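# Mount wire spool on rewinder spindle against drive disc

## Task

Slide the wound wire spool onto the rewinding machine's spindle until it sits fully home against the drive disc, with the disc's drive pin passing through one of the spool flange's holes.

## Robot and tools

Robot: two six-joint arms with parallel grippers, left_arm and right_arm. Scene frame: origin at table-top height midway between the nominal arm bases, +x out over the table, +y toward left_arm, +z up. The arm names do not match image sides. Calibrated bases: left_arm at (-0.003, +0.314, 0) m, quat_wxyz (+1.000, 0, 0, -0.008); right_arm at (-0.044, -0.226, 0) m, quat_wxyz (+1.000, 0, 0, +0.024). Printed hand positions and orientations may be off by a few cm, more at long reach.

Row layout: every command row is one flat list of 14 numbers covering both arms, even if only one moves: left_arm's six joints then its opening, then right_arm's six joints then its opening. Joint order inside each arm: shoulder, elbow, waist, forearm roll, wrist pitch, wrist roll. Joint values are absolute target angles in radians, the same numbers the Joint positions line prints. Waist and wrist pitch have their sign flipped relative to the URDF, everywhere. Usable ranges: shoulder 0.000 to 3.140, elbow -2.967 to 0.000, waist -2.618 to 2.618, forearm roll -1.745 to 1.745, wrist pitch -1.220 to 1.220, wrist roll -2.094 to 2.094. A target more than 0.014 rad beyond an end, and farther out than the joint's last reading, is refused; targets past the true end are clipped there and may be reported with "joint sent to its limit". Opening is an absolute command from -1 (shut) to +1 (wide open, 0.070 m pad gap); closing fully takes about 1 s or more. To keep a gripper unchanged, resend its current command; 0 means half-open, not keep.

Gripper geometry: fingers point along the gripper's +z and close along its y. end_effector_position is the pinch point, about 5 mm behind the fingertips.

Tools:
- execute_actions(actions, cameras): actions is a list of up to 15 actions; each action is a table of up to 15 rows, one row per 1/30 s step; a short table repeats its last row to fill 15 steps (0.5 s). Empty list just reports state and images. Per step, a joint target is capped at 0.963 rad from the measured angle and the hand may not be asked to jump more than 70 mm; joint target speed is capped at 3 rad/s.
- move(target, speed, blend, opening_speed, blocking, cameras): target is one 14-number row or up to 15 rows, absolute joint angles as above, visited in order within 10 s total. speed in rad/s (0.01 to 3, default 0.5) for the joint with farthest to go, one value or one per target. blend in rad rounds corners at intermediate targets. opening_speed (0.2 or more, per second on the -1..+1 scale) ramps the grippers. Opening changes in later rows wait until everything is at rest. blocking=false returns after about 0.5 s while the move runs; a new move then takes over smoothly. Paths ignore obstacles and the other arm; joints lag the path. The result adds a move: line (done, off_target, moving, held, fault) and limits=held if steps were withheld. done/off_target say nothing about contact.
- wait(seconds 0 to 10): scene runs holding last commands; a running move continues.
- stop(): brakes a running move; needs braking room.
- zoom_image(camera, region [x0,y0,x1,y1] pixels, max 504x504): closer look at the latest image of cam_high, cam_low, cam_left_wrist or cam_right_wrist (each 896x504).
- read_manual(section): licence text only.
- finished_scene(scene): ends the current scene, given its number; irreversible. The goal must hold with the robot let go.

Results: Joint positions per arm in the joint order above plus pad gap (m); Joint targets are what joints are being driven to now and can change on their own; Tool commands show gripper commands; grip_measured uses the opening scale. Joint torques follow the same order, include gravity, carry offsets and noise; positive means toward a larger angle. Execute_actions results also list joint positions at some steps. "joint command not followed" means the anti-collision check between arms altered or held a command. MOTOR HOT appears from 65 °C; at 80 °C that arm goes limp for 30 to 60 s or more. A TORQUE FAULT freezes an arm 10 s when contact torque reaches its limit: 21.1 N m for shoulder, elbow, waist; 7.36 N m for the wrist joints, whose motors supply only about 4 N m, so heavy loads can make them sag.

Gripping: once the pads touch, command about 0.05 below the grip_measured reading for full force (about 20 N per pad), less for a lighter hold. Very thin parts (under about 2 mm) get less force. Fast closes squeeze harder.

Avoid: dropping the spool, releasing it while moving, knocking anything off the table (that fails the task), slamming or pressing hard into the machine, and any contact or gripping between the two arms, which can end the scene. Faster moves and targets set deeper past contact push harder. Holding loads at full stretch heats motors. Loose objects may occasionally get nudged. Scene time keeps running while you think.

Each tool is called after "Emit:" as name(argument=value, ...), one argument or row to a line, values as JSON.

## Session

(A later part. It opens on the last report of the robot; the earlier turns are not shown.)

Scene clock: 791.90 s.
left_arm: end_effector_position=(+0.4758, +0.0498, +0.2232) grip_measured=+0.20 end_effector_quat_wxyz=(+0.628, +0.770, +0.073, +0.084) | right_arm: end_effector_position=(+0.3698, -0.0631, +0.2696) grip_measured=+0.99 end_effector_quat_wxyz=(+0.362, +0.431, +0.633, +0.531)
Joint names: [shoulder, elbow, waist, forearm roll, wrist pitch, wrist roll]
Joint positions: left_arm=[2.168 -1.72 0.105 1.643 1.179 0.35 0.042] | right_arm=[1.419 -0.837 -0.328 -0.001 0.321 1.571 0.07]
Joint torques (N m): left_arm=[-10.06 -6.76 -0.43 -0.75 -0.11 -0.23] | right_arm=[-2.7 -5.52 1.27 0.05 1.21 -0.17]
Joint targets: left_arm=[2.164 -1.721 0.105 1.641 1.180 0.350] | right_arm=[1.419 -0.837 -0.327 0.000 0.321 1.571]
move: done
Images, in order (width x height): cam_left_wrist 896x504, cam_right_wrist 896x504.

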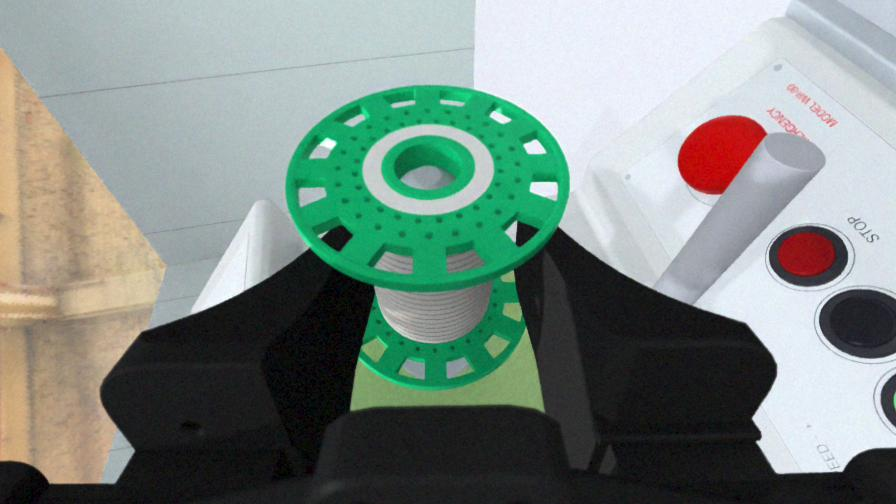

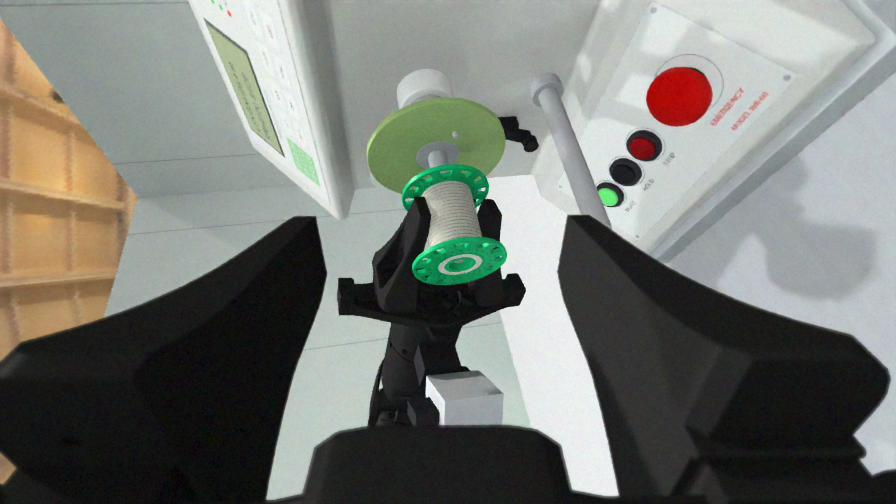

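Emit:
execute_actions(
  actions=[],
  cameras=["cam_left_wrist", "cam_right_wrist"],
)

Scene clock: 799.93 s.
left_arm: end_effector_position=(+0.4756, +0.0497, +0.2260) grip_measured=+0.20 end_effector_quat_wxyz=(+0.629, +0.769, +0.071, +0.086) | right_arm: end_effector_position=(+0.3698, -0.0631, +0.2696) grip_measured=+0.99 end_effector_quat_wxyz=(+0.362, +0.431, +0.633, +0.531)
Joint names: [shoulder, elbow, waist, forearm roll, wrist pitch, wrist roll]
Joint positions: left_arm=[2.164 -1.721 0.105 1.641 1.179 0.35 0.042] | right_arm=[1.419 -0.837 -0.328 -0.001 0.321 1.571 0.07]
Joint torques (N m): left_arm=[-11.13 -7.05 1.1 -0.93 0.27 0.15] | right_arm=[-2.71 -5.56 1.24 0.05 1.21 -0.17]
Motor temperatures (°C): left_arm=[32 30 34 42 34 29] | right_arm=[37 33 29 33 39 28]
Joint targets: left_arm=[2.164 -1.721 0.105 1.641 1.180 0.350] | right_arm=[1.419 -0.837 -0.327 0.000 0.321 1.571]
Tool commands: left_gripper/opening=+0.2 right_gripper/opening=+1.0
Images, in order (width x height): cam_left_wrist 896x504, cam_right_wrist 896x504.

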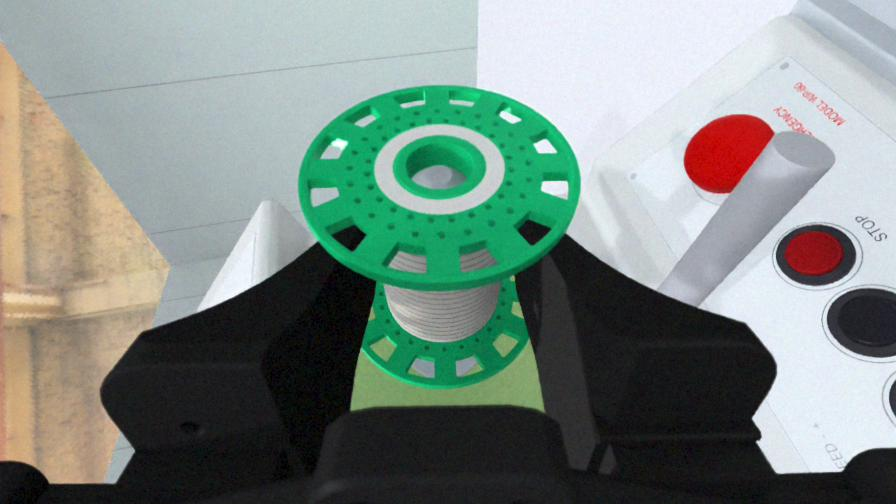

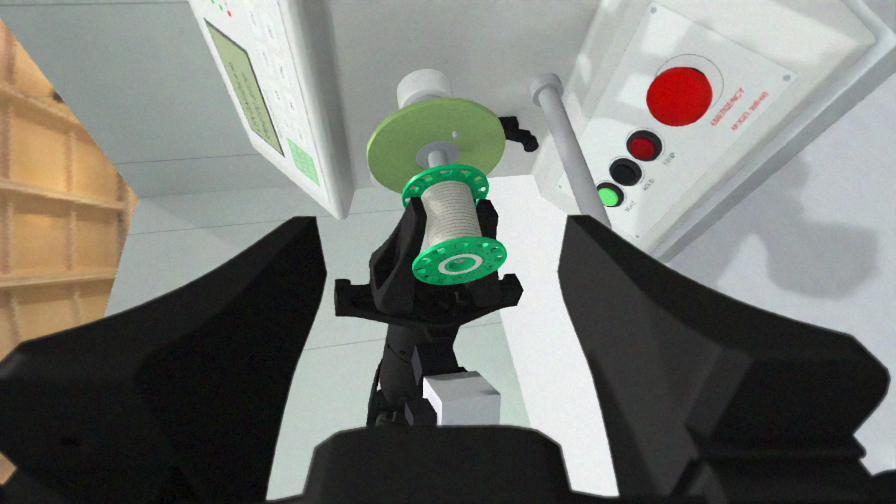

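Emit:
zoom_image(
  camera="cam_left_wrist",
  region=[290, 70, 590, 300],
)

Emit:
zoom_image(
  camera="cam_right_wrist",
  region=[406, 230, 516, 292],
)

Emit:
zoom_image(
  camera="cam_right_wrist",
  region=[346, 86, 522, 222],
)

Scaled by 1.680 from the camera's 896x504 image, which has a finer 1280x720 frame.

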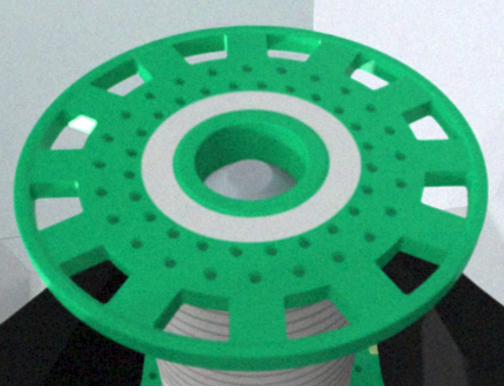

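Scaled by 4.582 from the camera's 896x504 image, which has a finer 1280x720 frame.

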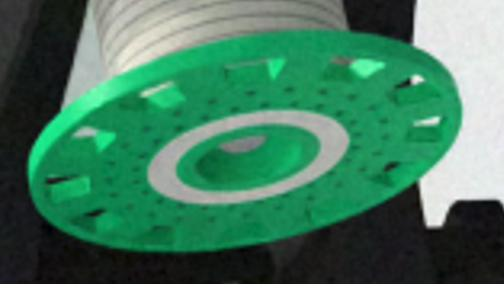

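Scaled by 2.864 from the camera's 896x504 image, which has a finer 1280x720 frame.

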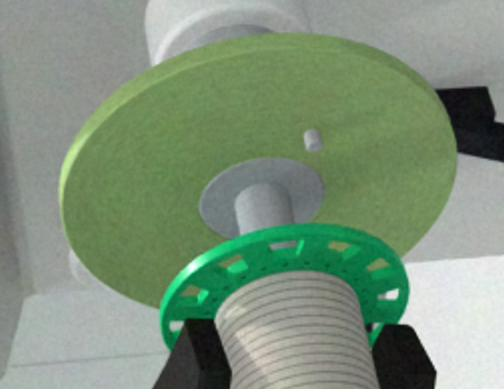

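Emit:
move(
  target=[2.1951, -1.7769, 0.1053, 1.6506, 1.1819, 0.3242, 0.2, 1.419, -0.837, -0.327, 0.0, 0.321, 1.571, 1.0],
  speed=0.05,
  cameras=["cam_left_wrist", "cam_right_wrist", "cam_high"],
)

Emit:
zoom_image(
  camera="cam_right_wrist",
  region=[346, 86, 522, 222],
)

Emit:
zoom_image(
  camera="cam_high",
  region=[436, 204, 506, 246],
)

Scene clock: 806.13 s.
left_arm: end_effector_position=(+0.4835, +0.0487, +0.2263) grip_measured=+0.20 end_effector_quat_wxyz=(+0.630, +0.769, +0.071, +0.086) | right_arm: end_effector_position=(+0.3698, -0.0631, +0.2696) grip_measured=+0.99 end_effector_quat_wxyz=(+0.362, +0.431, +0.633, +0.531)
Joint names: [shoulder, elbow, waist, forearm roll, wrist pitch, wrist roll]
Joint positions: left_arm=[2.195 -1.777 0.105 1.65 1.182 0.325 0.042] | right_arm=[1.419 -0.837 -0.328 -0.001 0.321 1.571 0.07]
Joint torques (N m): left_arm=[-9.6 -7 0.77 -0.87 0.1 -0.17] | right_arm=[-2.76 -5.57 1.25 0.06 1.2 -0.16]
Joint targets: left_arm=[2.195 -1.777 0.105 1.651 1.182 0.324] | right_arm=[1.419 -0.837 -0.327 0.000 0.321 1.571]
move: done
Images, in order (width x height): cam_high 896x504, cam_left_wrist 896x504, cam_right_wrist 896x504.

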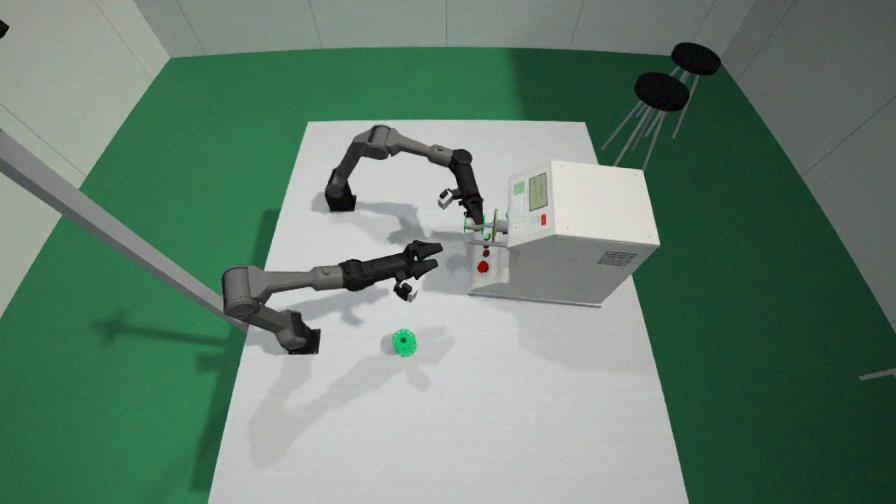

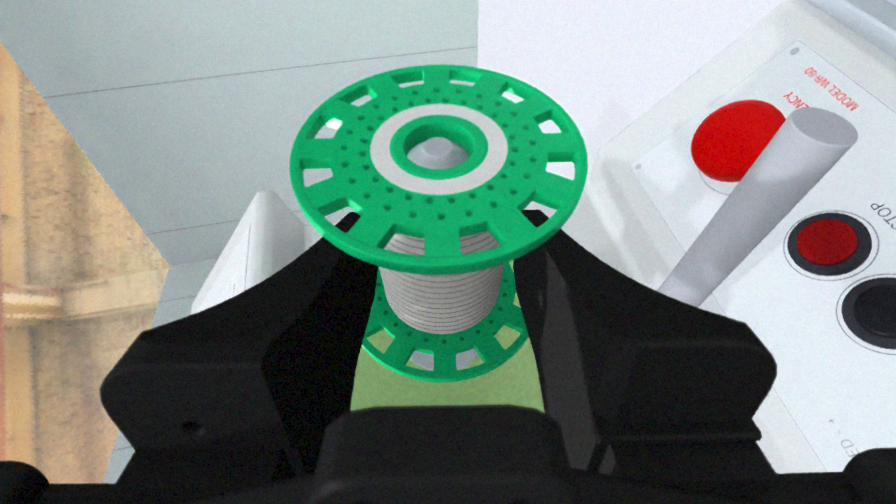

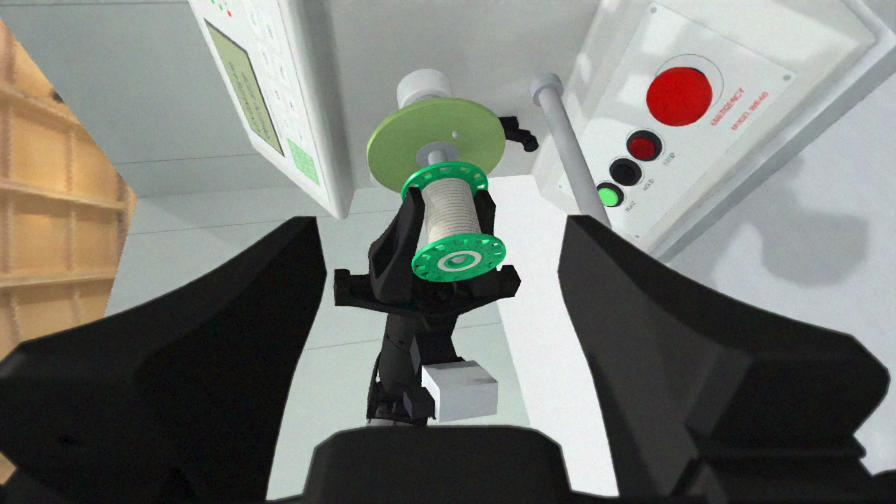

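Scaled by 2.864 from the camera's 896x504 image, which has a finer 1280x720 frame.

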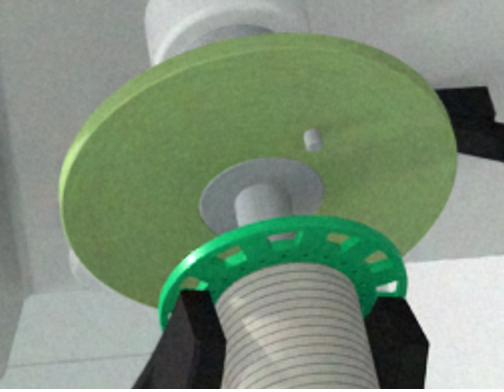

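Scaled by 7.200 from the camera's 896x504 image, which has a finer 1280x720 frame.

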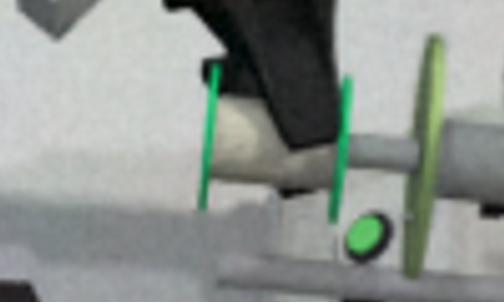

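Emit:
move(
  target=[2.2271, -1.8343, 0.1051, 1.6610, 1.1842, 0.2969, 0.2, 1.419, -0.837, -0.327, 0.0, 0.321, 1.571, 1.0],
  speed=0.05,
  cameras=["cam_left_wrist", "cam_right_wrist", "cam_high"],
)

Emit:
zoom_image(
  camera="cam_right_wrist",
  region=[346, 86, 522, 222],
)

Emit:
zoom_image(
  camera="cam_left_wrist",
  region=[290, 50, 590, 280],
)

Emit:
zoom_image(
  camera="cam_high",
  region=[436, 204, 506, 246],
)

Scene clock: 810.00 s.
left_arm: end_effector_position=(+0.4915, +0.0477, +0.2261) grip_measured=+0.20 end_effector_quat_wxyz=(+0.629, +0.769, +0.071, +0.086) | right_arm: end_effector_position=(+0.3698, -0.0631, +0.2696) grip_measured=+0.99 end_effector_quat_wxyz=(+0.362, +0.431, +0.633, +0.531)
Joint names: [shoulder, elbow, waist, forearm roll, wrist pitch, wrist roll]
Joint positions: left_arm=[2.227 -1.835 0.105 1.661 1.184 0.297 0.042] | right_arm=[1.419 -0.837 -0.328 -0.001 0.321 1.571 0.07]
Joint torques (N m): left_arm=[-9.81 -6.98 -0.37 -0.86 0.15 -0.16] | right_arm=[-2.74 -5.57 1.29 0.07 1.2 -0.16]
Joint targets: left_arm=[2.227 -1.834 0.105 1.661 1.184 0.297] | right_arm=[1.419 -0.837 -0.327 0.000 0.321 1.571]
move: done
Images, in order (width x height): cam_high 896x504, cam_left_wrist 896x504, cam_right_wrist 896x504.

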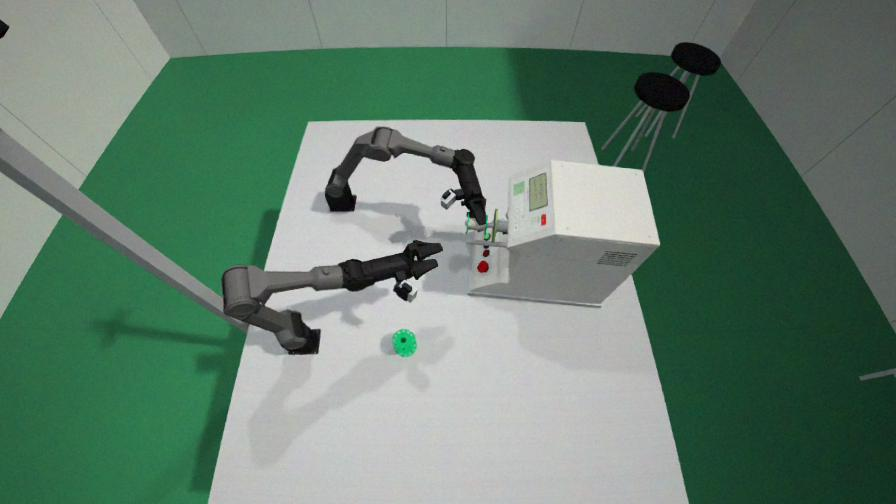

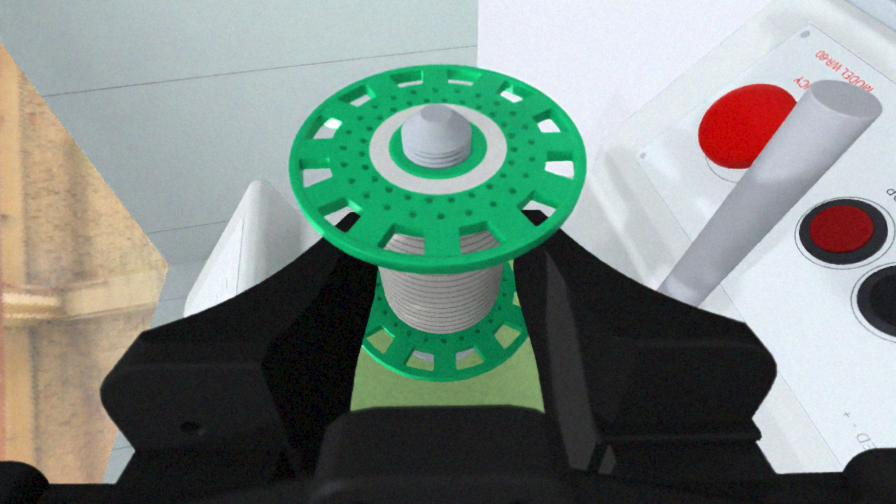

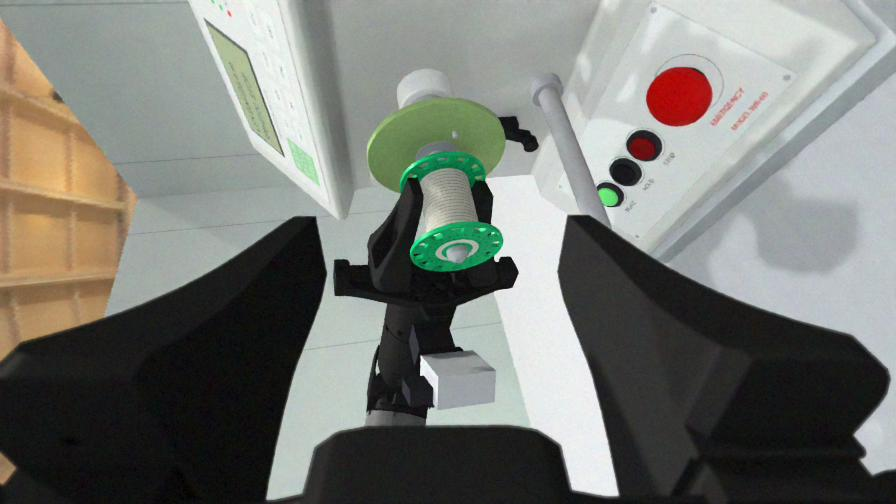

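Scaled by 2.864 from the camera's 896x504 image, which has a finer 1280x720 frame.

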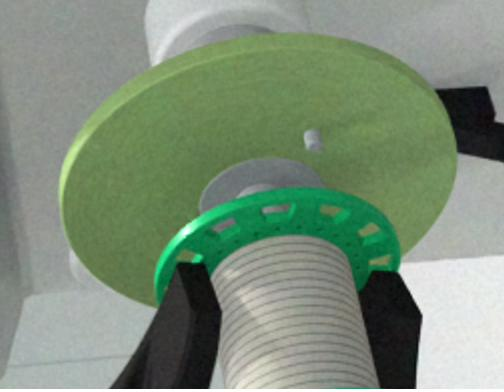

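Scaled by 1.680 from the camera's 896x504 image, which has a finer 1280x720 frame.

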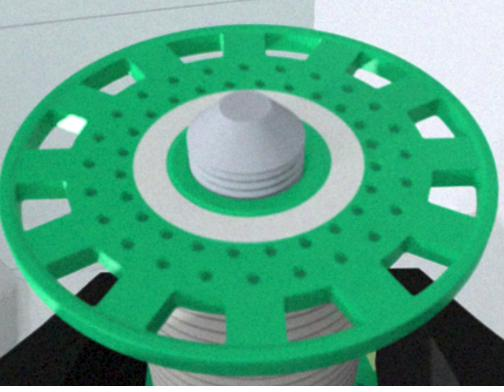

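Scaled by 7.200 from the camera's 896x504 image, which has a finer 1280x720 frame.

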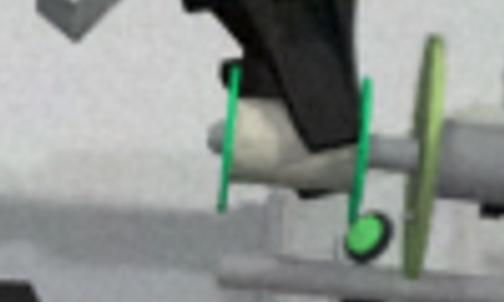

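Emit:
move(
  target=[2.2735, -1.9189, 0.1049, 1.6765, 1.1880, 0.2559, 0.2, 1.419, -0.837, -0.327, 0.0, 0.321, 1.571, 1.0],
  speed=0.06,
  cameras=["cam_left_wrist", "cam_right_wrist", "cam_high"],
)

Emit:
zoom_image(
  camera="cam_right_wrist",
  region=[346, 86, 522, 222],
)

Emit:
zoom_image(
  camera="cam_left_wrist",
  region=[290, 50, 590, 280],
)

Emit:
zoom_image(
  camera="cam_high",
  region=[436, 204, 506, 246],
)

Scene clock: 814.07 s.
left_arm: end_effector_position=(+0.5024, +0.0464, +0.2259) grip_measured=+0.20 end_effector_quat_wxyz=(+0.629, +0.769, +0.071, +0.086) | right_arm: end_effector_position=(+0.3698, -0.0631, +0.2696) grip_measured=+0.99 end_effector_quat_wxyz=(+0.362, +0.431, +0.633, +0.531)
Joint names: [shoulder, elbow, waist, forearm roll, wrist pitch, wrist roll]
Joint positions: left_arm=[2.273 -1.919 0.105 1.676 1.188 0.256 0.042] | right_arm=[1.419 -0.837 -0.328 -0.001 0.321 1.571 0.07]
Joint torques (N m): left_arm=[-10.12 -6.91 -0.39 -0.85 0.12 -0.15] | right_arm=[-2.73 -5.57 1.27 0.07 1.19 -0.16]
Joint targets: left_arm=[2.273 -1.919 0.105 1.677 1.188 0.256] | right_arm=[1.419 -0.837 -0.327 0.000 0.321 1.571]
move: done
Images, in order (width x height): cam_high 896x504, cam_left_wrist 896x504, cam_right_wrist 896x504.

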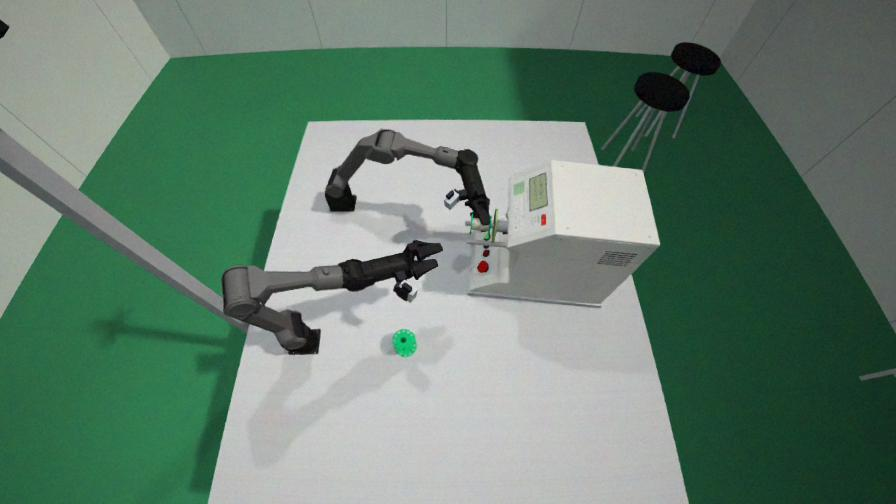

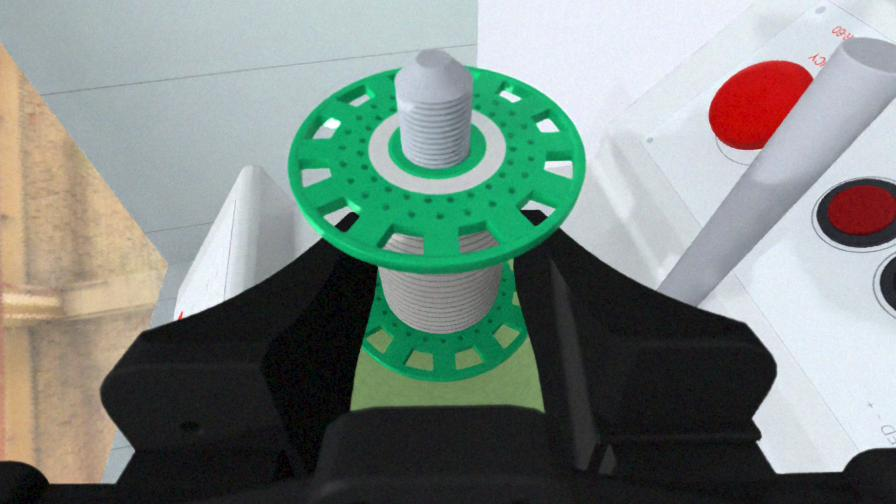

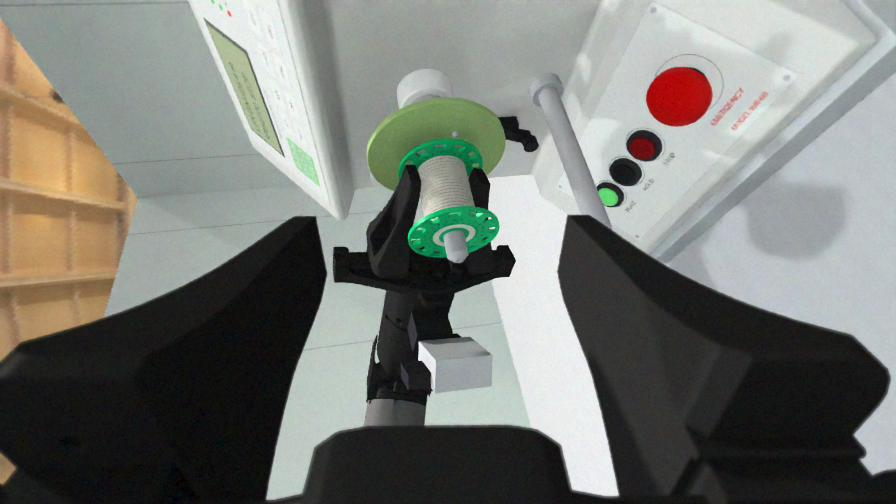

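Scaled by 2.864 from the camera's 896x504 image, which has a finer 1280x720 frame.

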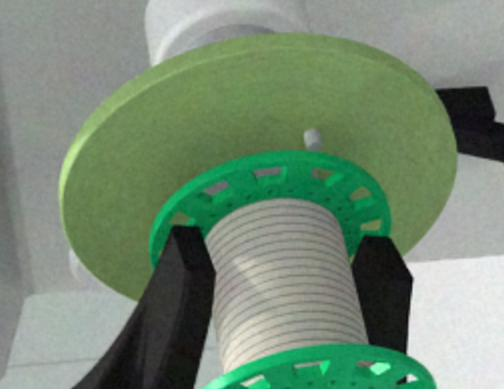

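Scaled by 1.680 from the camera's 896x504 image, which has a finer 1280x720 frame.

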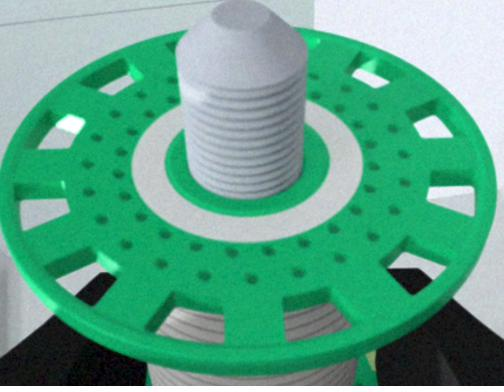

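Scaled by 7.200 from the camera's 896x504 image, which has a finer 1280x720 frame.

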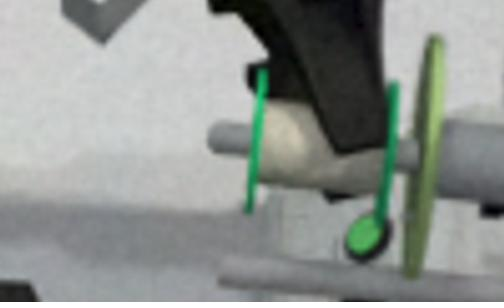

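Emit:
zoom_image(
  camera="cam_right_wrist",
  region=[396, 116, 492, 178],
)

Emit:
zoom_image(
  camera="cam_right_wrist",
  region=[398, 200, 508, 262],
)

Emit:
zoom_image(
  camera="cam_left_wrist",
  region=[350, 220, 530, 400],
)

Scaled by 5.250 from the camera's 896x504 image, which has a finer 1280x720 frame.

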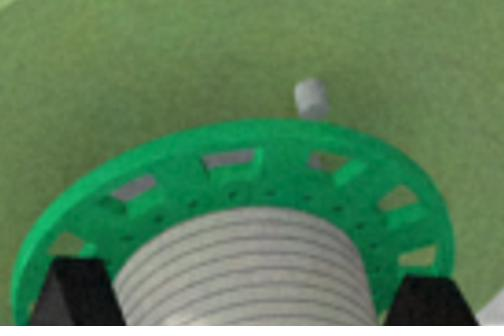

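Scaled by 4.582 from the camera's 896x504 image, which has a finer 1280x720 frame.

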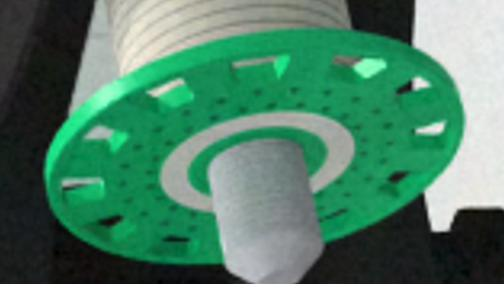

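Scaled by 2.800 from the camera's 896x504 image, which has a finer 1280x720 frame.

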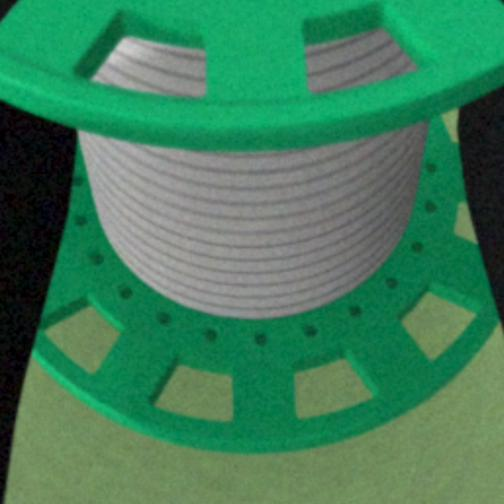

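Emit:
zoom_image(
  camera="cam_right_wrist",
  region=[428, 122, 484, 158],
)

Emit:
zoom_image(
  camera="cam_right_wrist",
  region=[396, 134, 452, 170],
)

Scaled by 9.000 from the camera's 896x504 image, which has a finer 1280x720 frame.

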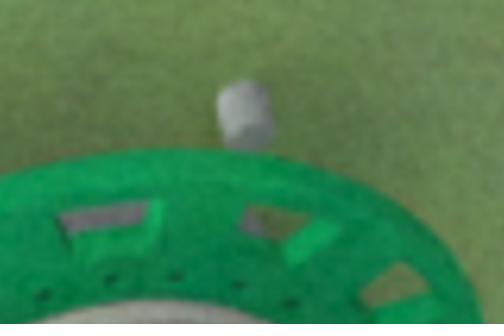

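Scaled by 9.000 from the camera's 896x504 image, which has a finer 1280x720 frame.

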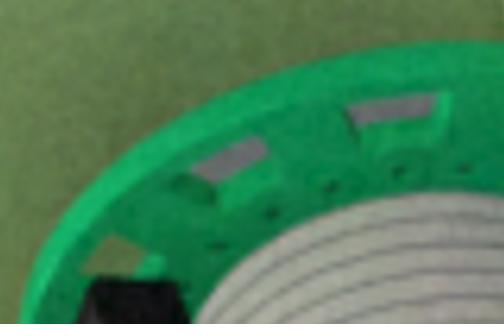

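Emit:
move(
  target=[2.3003, -1.9684, 0.1048, 1.6856, 1.1907, 0.2317, 0.2, 1.419, -0.837, -0.327, 0.0, 0.321, 1.571, 1.0],
  speed=0.05,
  cameras=["cam_left_wrist", "cam_right_wrist", "cam_high"],
)

Emit:
zoom_image(
  camera="cam_right_wrist",
  region=[396, 116, 492, 178],
)

Emit:
zoom_image(
  camera="cam_high",
  region=[456, 204, 506, 234],
)

Emit:
zoom_image(
  camera="cam_right_wrist",
  region=[428, 116, 484, 152],
)

Scene clock: 883.63 s.
left_arm: end_effector_position=(+0.5083, +0.0457, +0.2258) grip_measured=+0.20 end_effector_quat_wxyz=(+0.630, +0.769, +0.071, +0.086) | right_arm: end_effector_position=(+0.3698, -0.0631, +0.2696) grip_measured=+0.99 end_effector_quat_wxyz=(+0.362, +0.431, +0.633, +0.531)
Joint names: [shoulder, elbow, waist, forearm roll, wrist pitch, wrist roll]
Joint positions: left_arm=[2.3 -1.969 0.105 1.685 1.19 0.232 0.042] | right_arm=[1.419 -0.837 -0.328 -0.001 0.321 1.571 0.07]
Joint torques (N m): left_arm=[-10.23 -7.06 0.37 -0.87 0.11 -0.16] | right_arm=[-2.78 -5.67 1.24 0.05 1.17 -0.14]
Joint targets: left_arm=[2.300 -1.968 0.105 1.686 1.191 0.232] | right_arm=[1.419 -0.837 -0.327 0.000 0.321 1.571]
move: done
Images, in order (width x height): cam_high 896x504, cam_left_wrist 896x504, cam_right_wrist 896x504.

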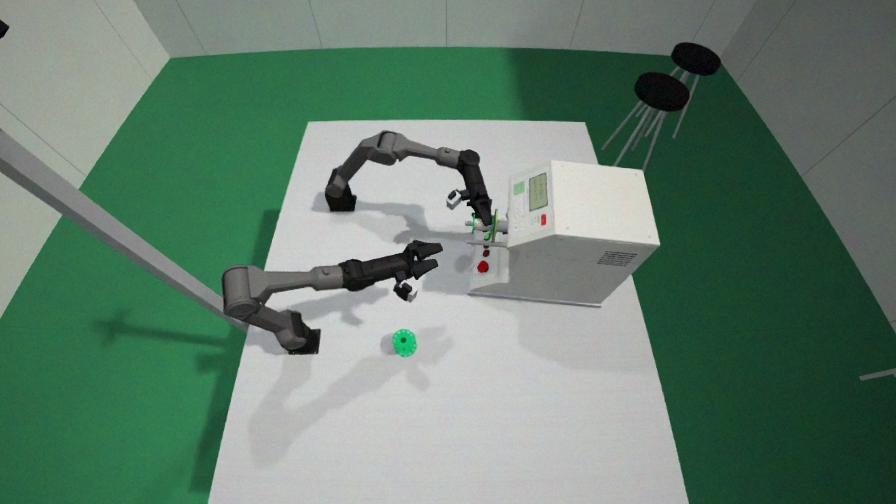

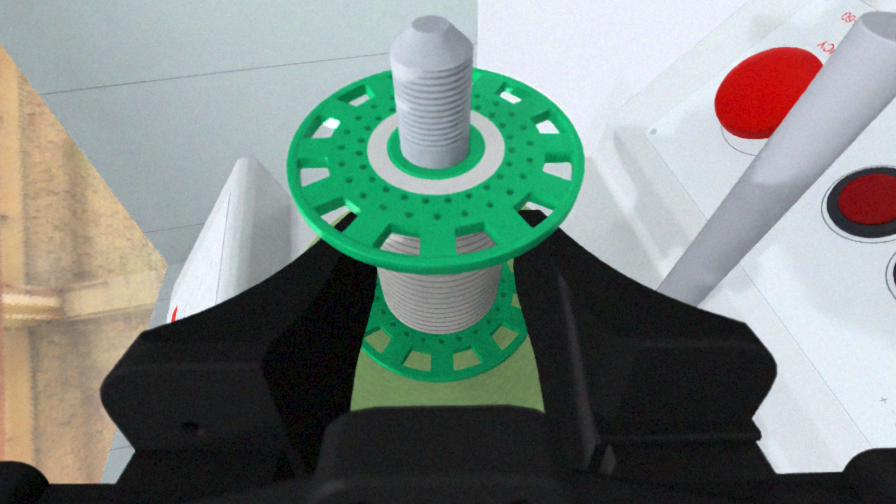

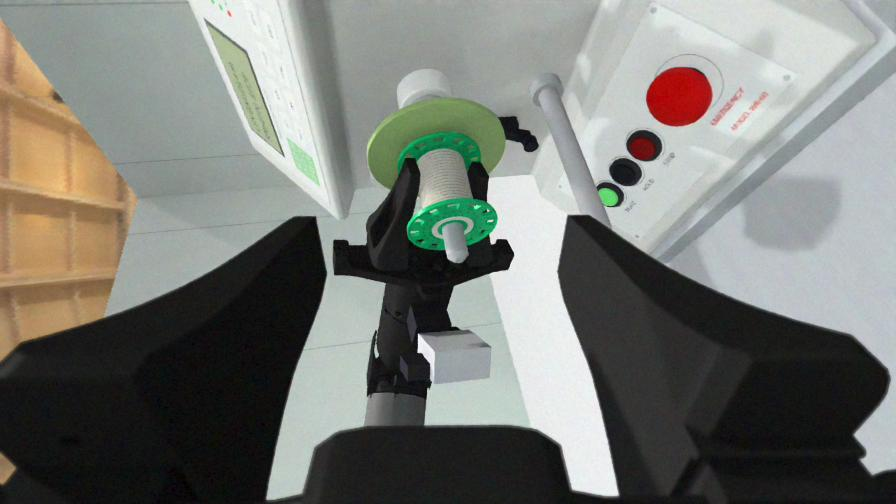

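Scaled by 5.250 from the camera's 896x504 image, which has a finer 1280x720 frame.

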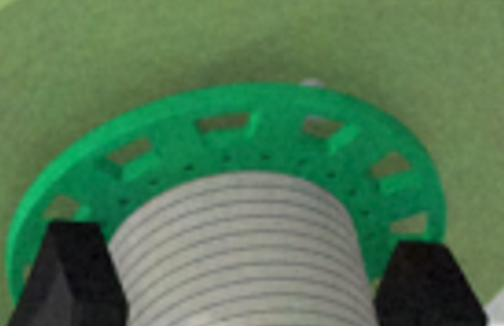

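Scaled by 10.080 from the camera's 896x504 image, which has a finer 1280x720 frame.

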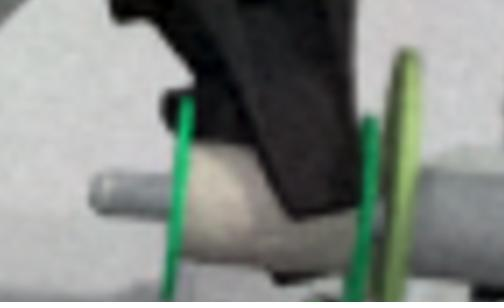

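Scaled by 9.000 from the camera's 896x504 image, which has a finer 1280x720 frame.

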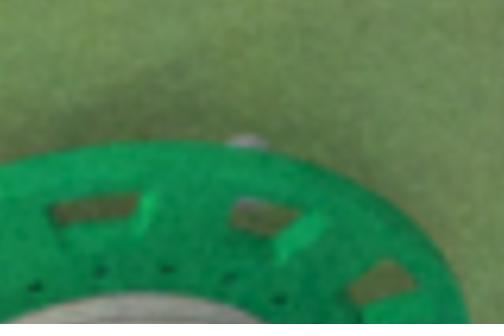

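Emit:
move(
  target=[2.3189, -2.0030, 0.1048, 1.6918, 1.1926, 0.2145, 0.2, 1.419, -0.837, -0.327, 0.0, 0.321, 1.571, 1.0],
  speed=0.03,
  cameras=["cam_left_wrist", "cam_right_wrist", "cam_high"],
)

Emit:
zoom_image(
  camera="cam_right_wrist",
  region=[396, 116, 492, 178],
)

Emit:
zoom_image(
  camera="cam_high",
  region=[456, 204, 506, 234],
)

Emit:
zoom_image(
  camera="cam_right_wrist",
  region=[428, 116, 484, 152],
)

Scene clock: 888.80 s.
left_arm: end_effector_position=(+0.5122, +0.0452, +0.2252) grip_measured=+0.20 end_effector_quat_wxyz=(+0.629, +0.769, +0.071, +0.086) | right_arm: end_effector_position=(+0.3698, -0.0631, +0.2696) grip_measured=+0.99 end_effector_quat_wxyz=(+0.362, +0.431, +0.633, +0.531)
Joint names: [shoulder, elbow, waist, forearm roll, wrist pitch, wrist roll]
Joint positions: left_arm=[2.319 -2.002 0.105 1.692 1.192 0.215 0.042] | right_arm=[1.419 -0.837 -0.328 -0.001 0.321 1.571 0.07]
Joint torques (N m): left_arm=[-10.35 -7.26 0 -0.88 0.08 -0.19] | right_arm=[-2.77 -5.7 1.25 0.05 1.16 -0.14]
Joint targets: left_arm=[2.319 -2.003 0.105 1.692 1.193 0.215] | right_arm=[1.419 -0.837 -0.327 0.000 0.321 1.571]
move: done
Images, in order (width x height): cam_high 896x504, cam_left_wrist 896x504, cam_right_wrist 896x504.

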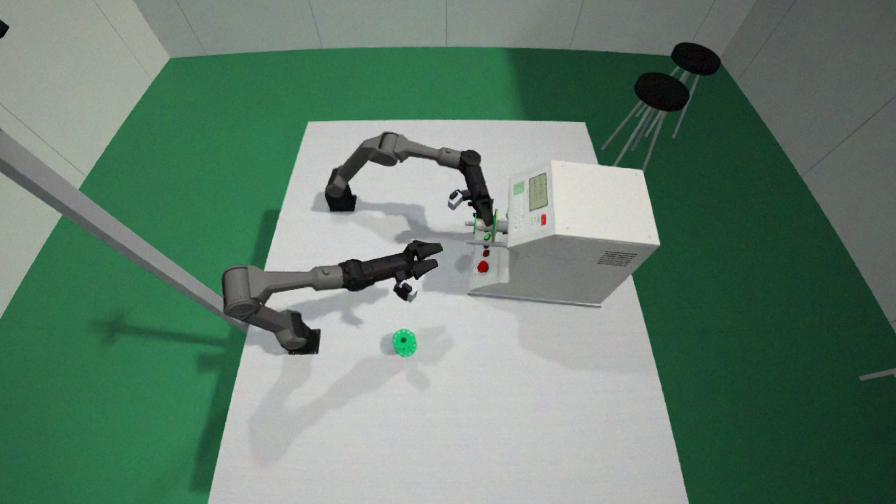

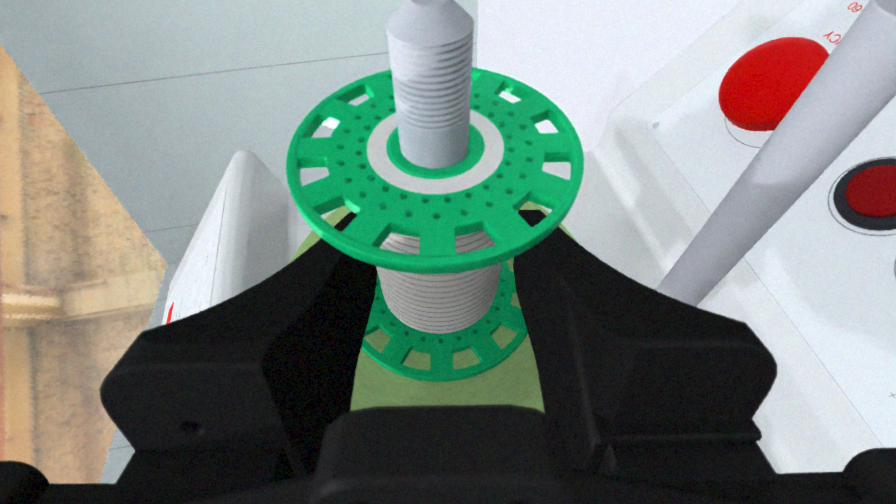

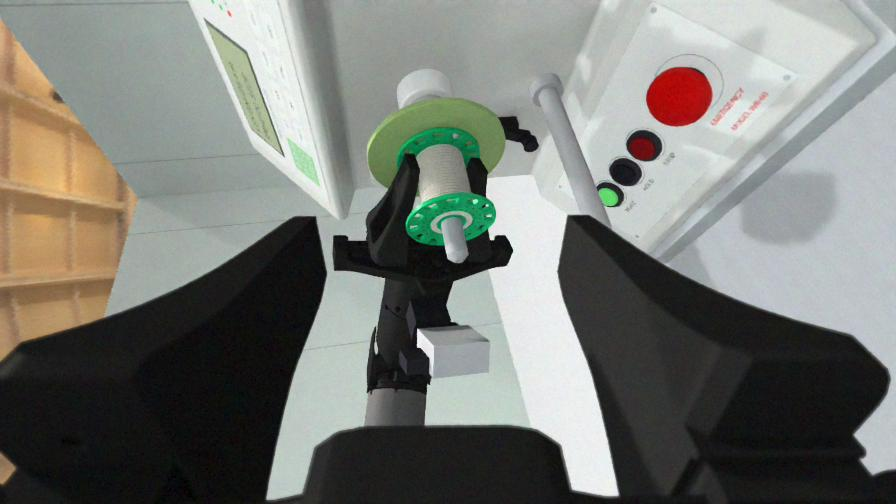

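Scaled by 5.250 from the camera's 896x504 image, which has a finer 1280x720 frame.

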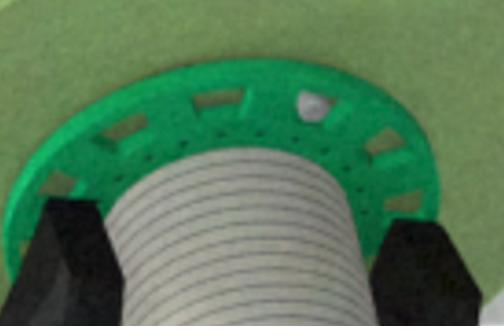

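Scaled by 10.080 from the camera's 896x504 image, which has a finer 1280x720 frame.

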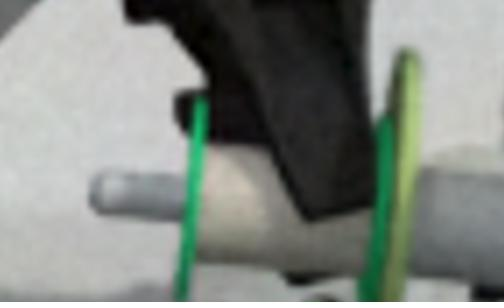

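Scaled by 9.000 from the camera's 896x504 image, which has a finer 1280x720 frame.

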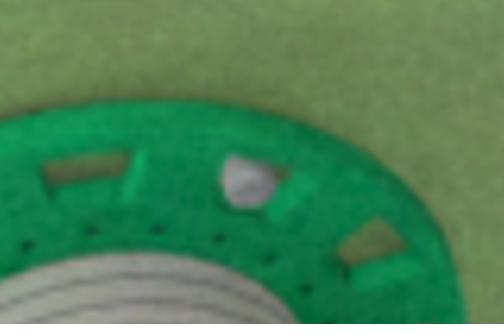

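Emit:
move(
  target=[2.3332, -2.0296, 0.1047, 1.6967, 1.1943, 0.2013, 0.2, 1.419, -0.837, -0.327, 0.0, 0.321, 1.571, 1.0],
  speed=0.02,
  cameras=["cam_left_wrist", "cam_right_wrist", "cam_high"],
)

Emit:
zoom_image(
  camera="cam_right_wrist",
  region=[396, 106, 492, 168],
)

Emit:
zoom_image(
  camera="cam_high",
  region=[456, 204, 506, 234],
)

Emit:
zoom_image(
  camera="cam_right_wrist",
  region=[428, 116, 484, 152],
)

Scene clock: 892.53 s.
left_arm: end_effector_position=(+0.5136, +0.0446, +0.2259) grip_measured=+0.20 end_effector_quat_wxyz=(+0.630, +0.769, +0.068, +0.084) | right_arm: end_effector_position=(+0.3698, -0.0631, +0.2696) grip_measured=+0.99 end_effector_quat_wxyz=(+0.362, +0.431, +0.633, +0.531)
Joint names: [shoulder, elbow, waist, forearm roll, wrist pitch, wrist roll]
Joint positions: left_arm=[2.331 -2.029 0.105 1.698 1.2 0.202 0.042] | right_arm=[1.419 -0.837 -0.328 -0.001 0.321 1.571 0.07]
Joint torques (N m): left_arm=[-7.32 -10.13 0.31 -2.39 -2.95 -0.68] | right_arm=[-2.78 -5.68 1.25 0.04 1.16 -0.14]
Joint targets: left_arm=[2.333 -2.030 0.105 1.697 1.194 0.201] | right_arm=[1.419 -0.837 -0.327 0.000 0.321 1.571]
move: done
Images, in order (width x height): cam_high 896x504, cam_left_wrist 896x504, cam_right_wrist 896x504.

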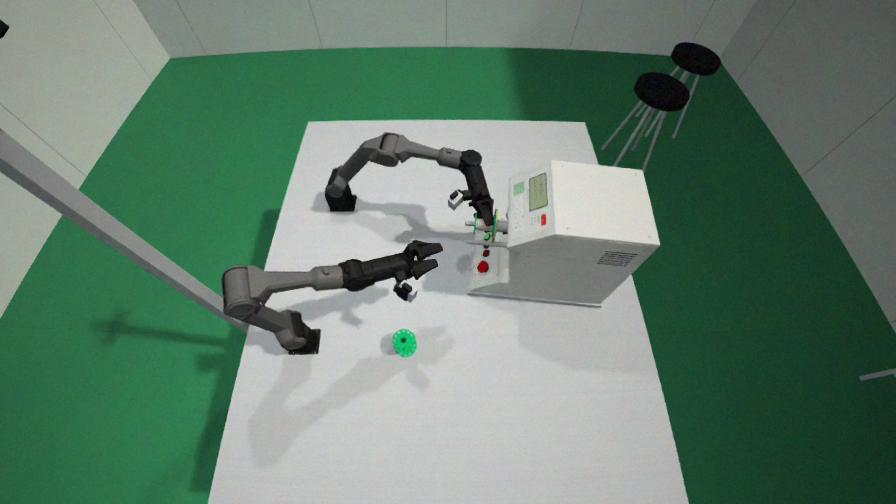

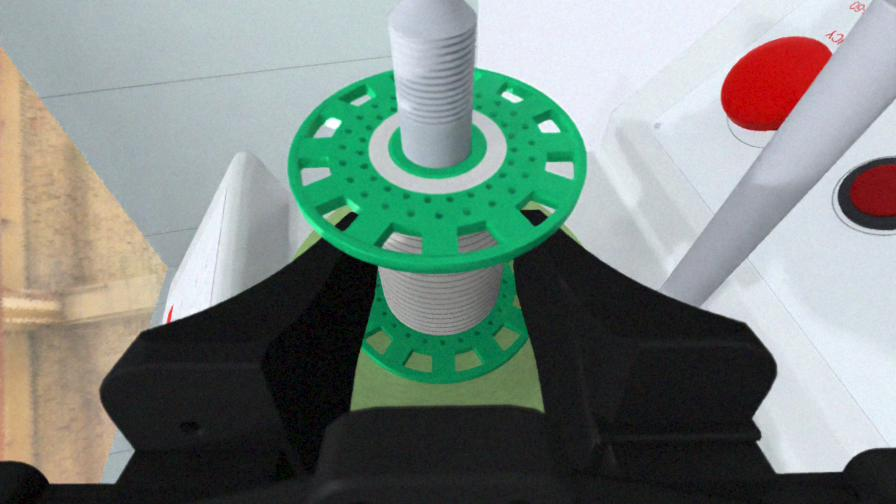

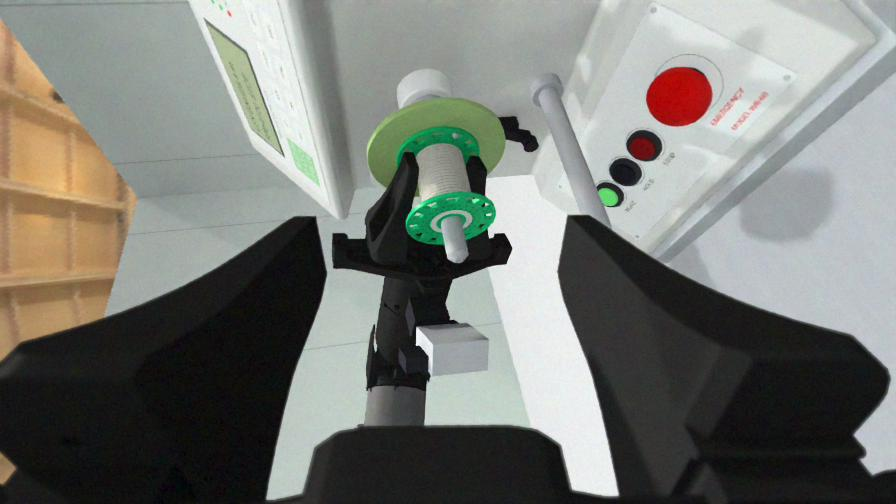

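Scaled by 5.250 from the camera's 896x504 image, which has a finer 1280x720 frame.

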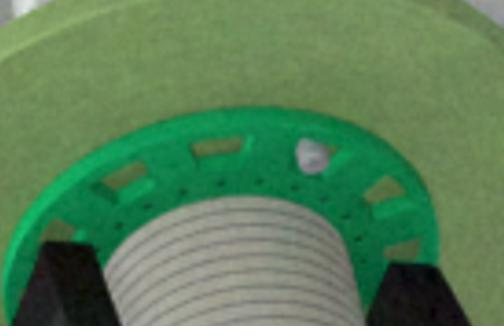

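Scaled by 10.080 from the camera's 896x504 image, which has a finer 1280x720 frame.

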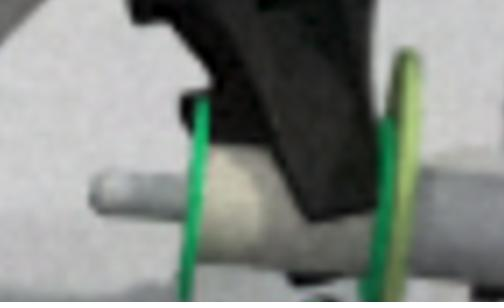

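Scaled by 9.000 from the camera's 896x504 image, which has a finer 1280x720 frame.

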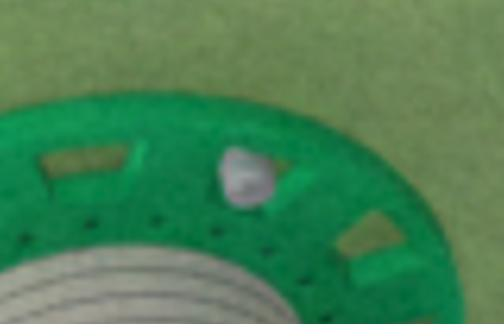

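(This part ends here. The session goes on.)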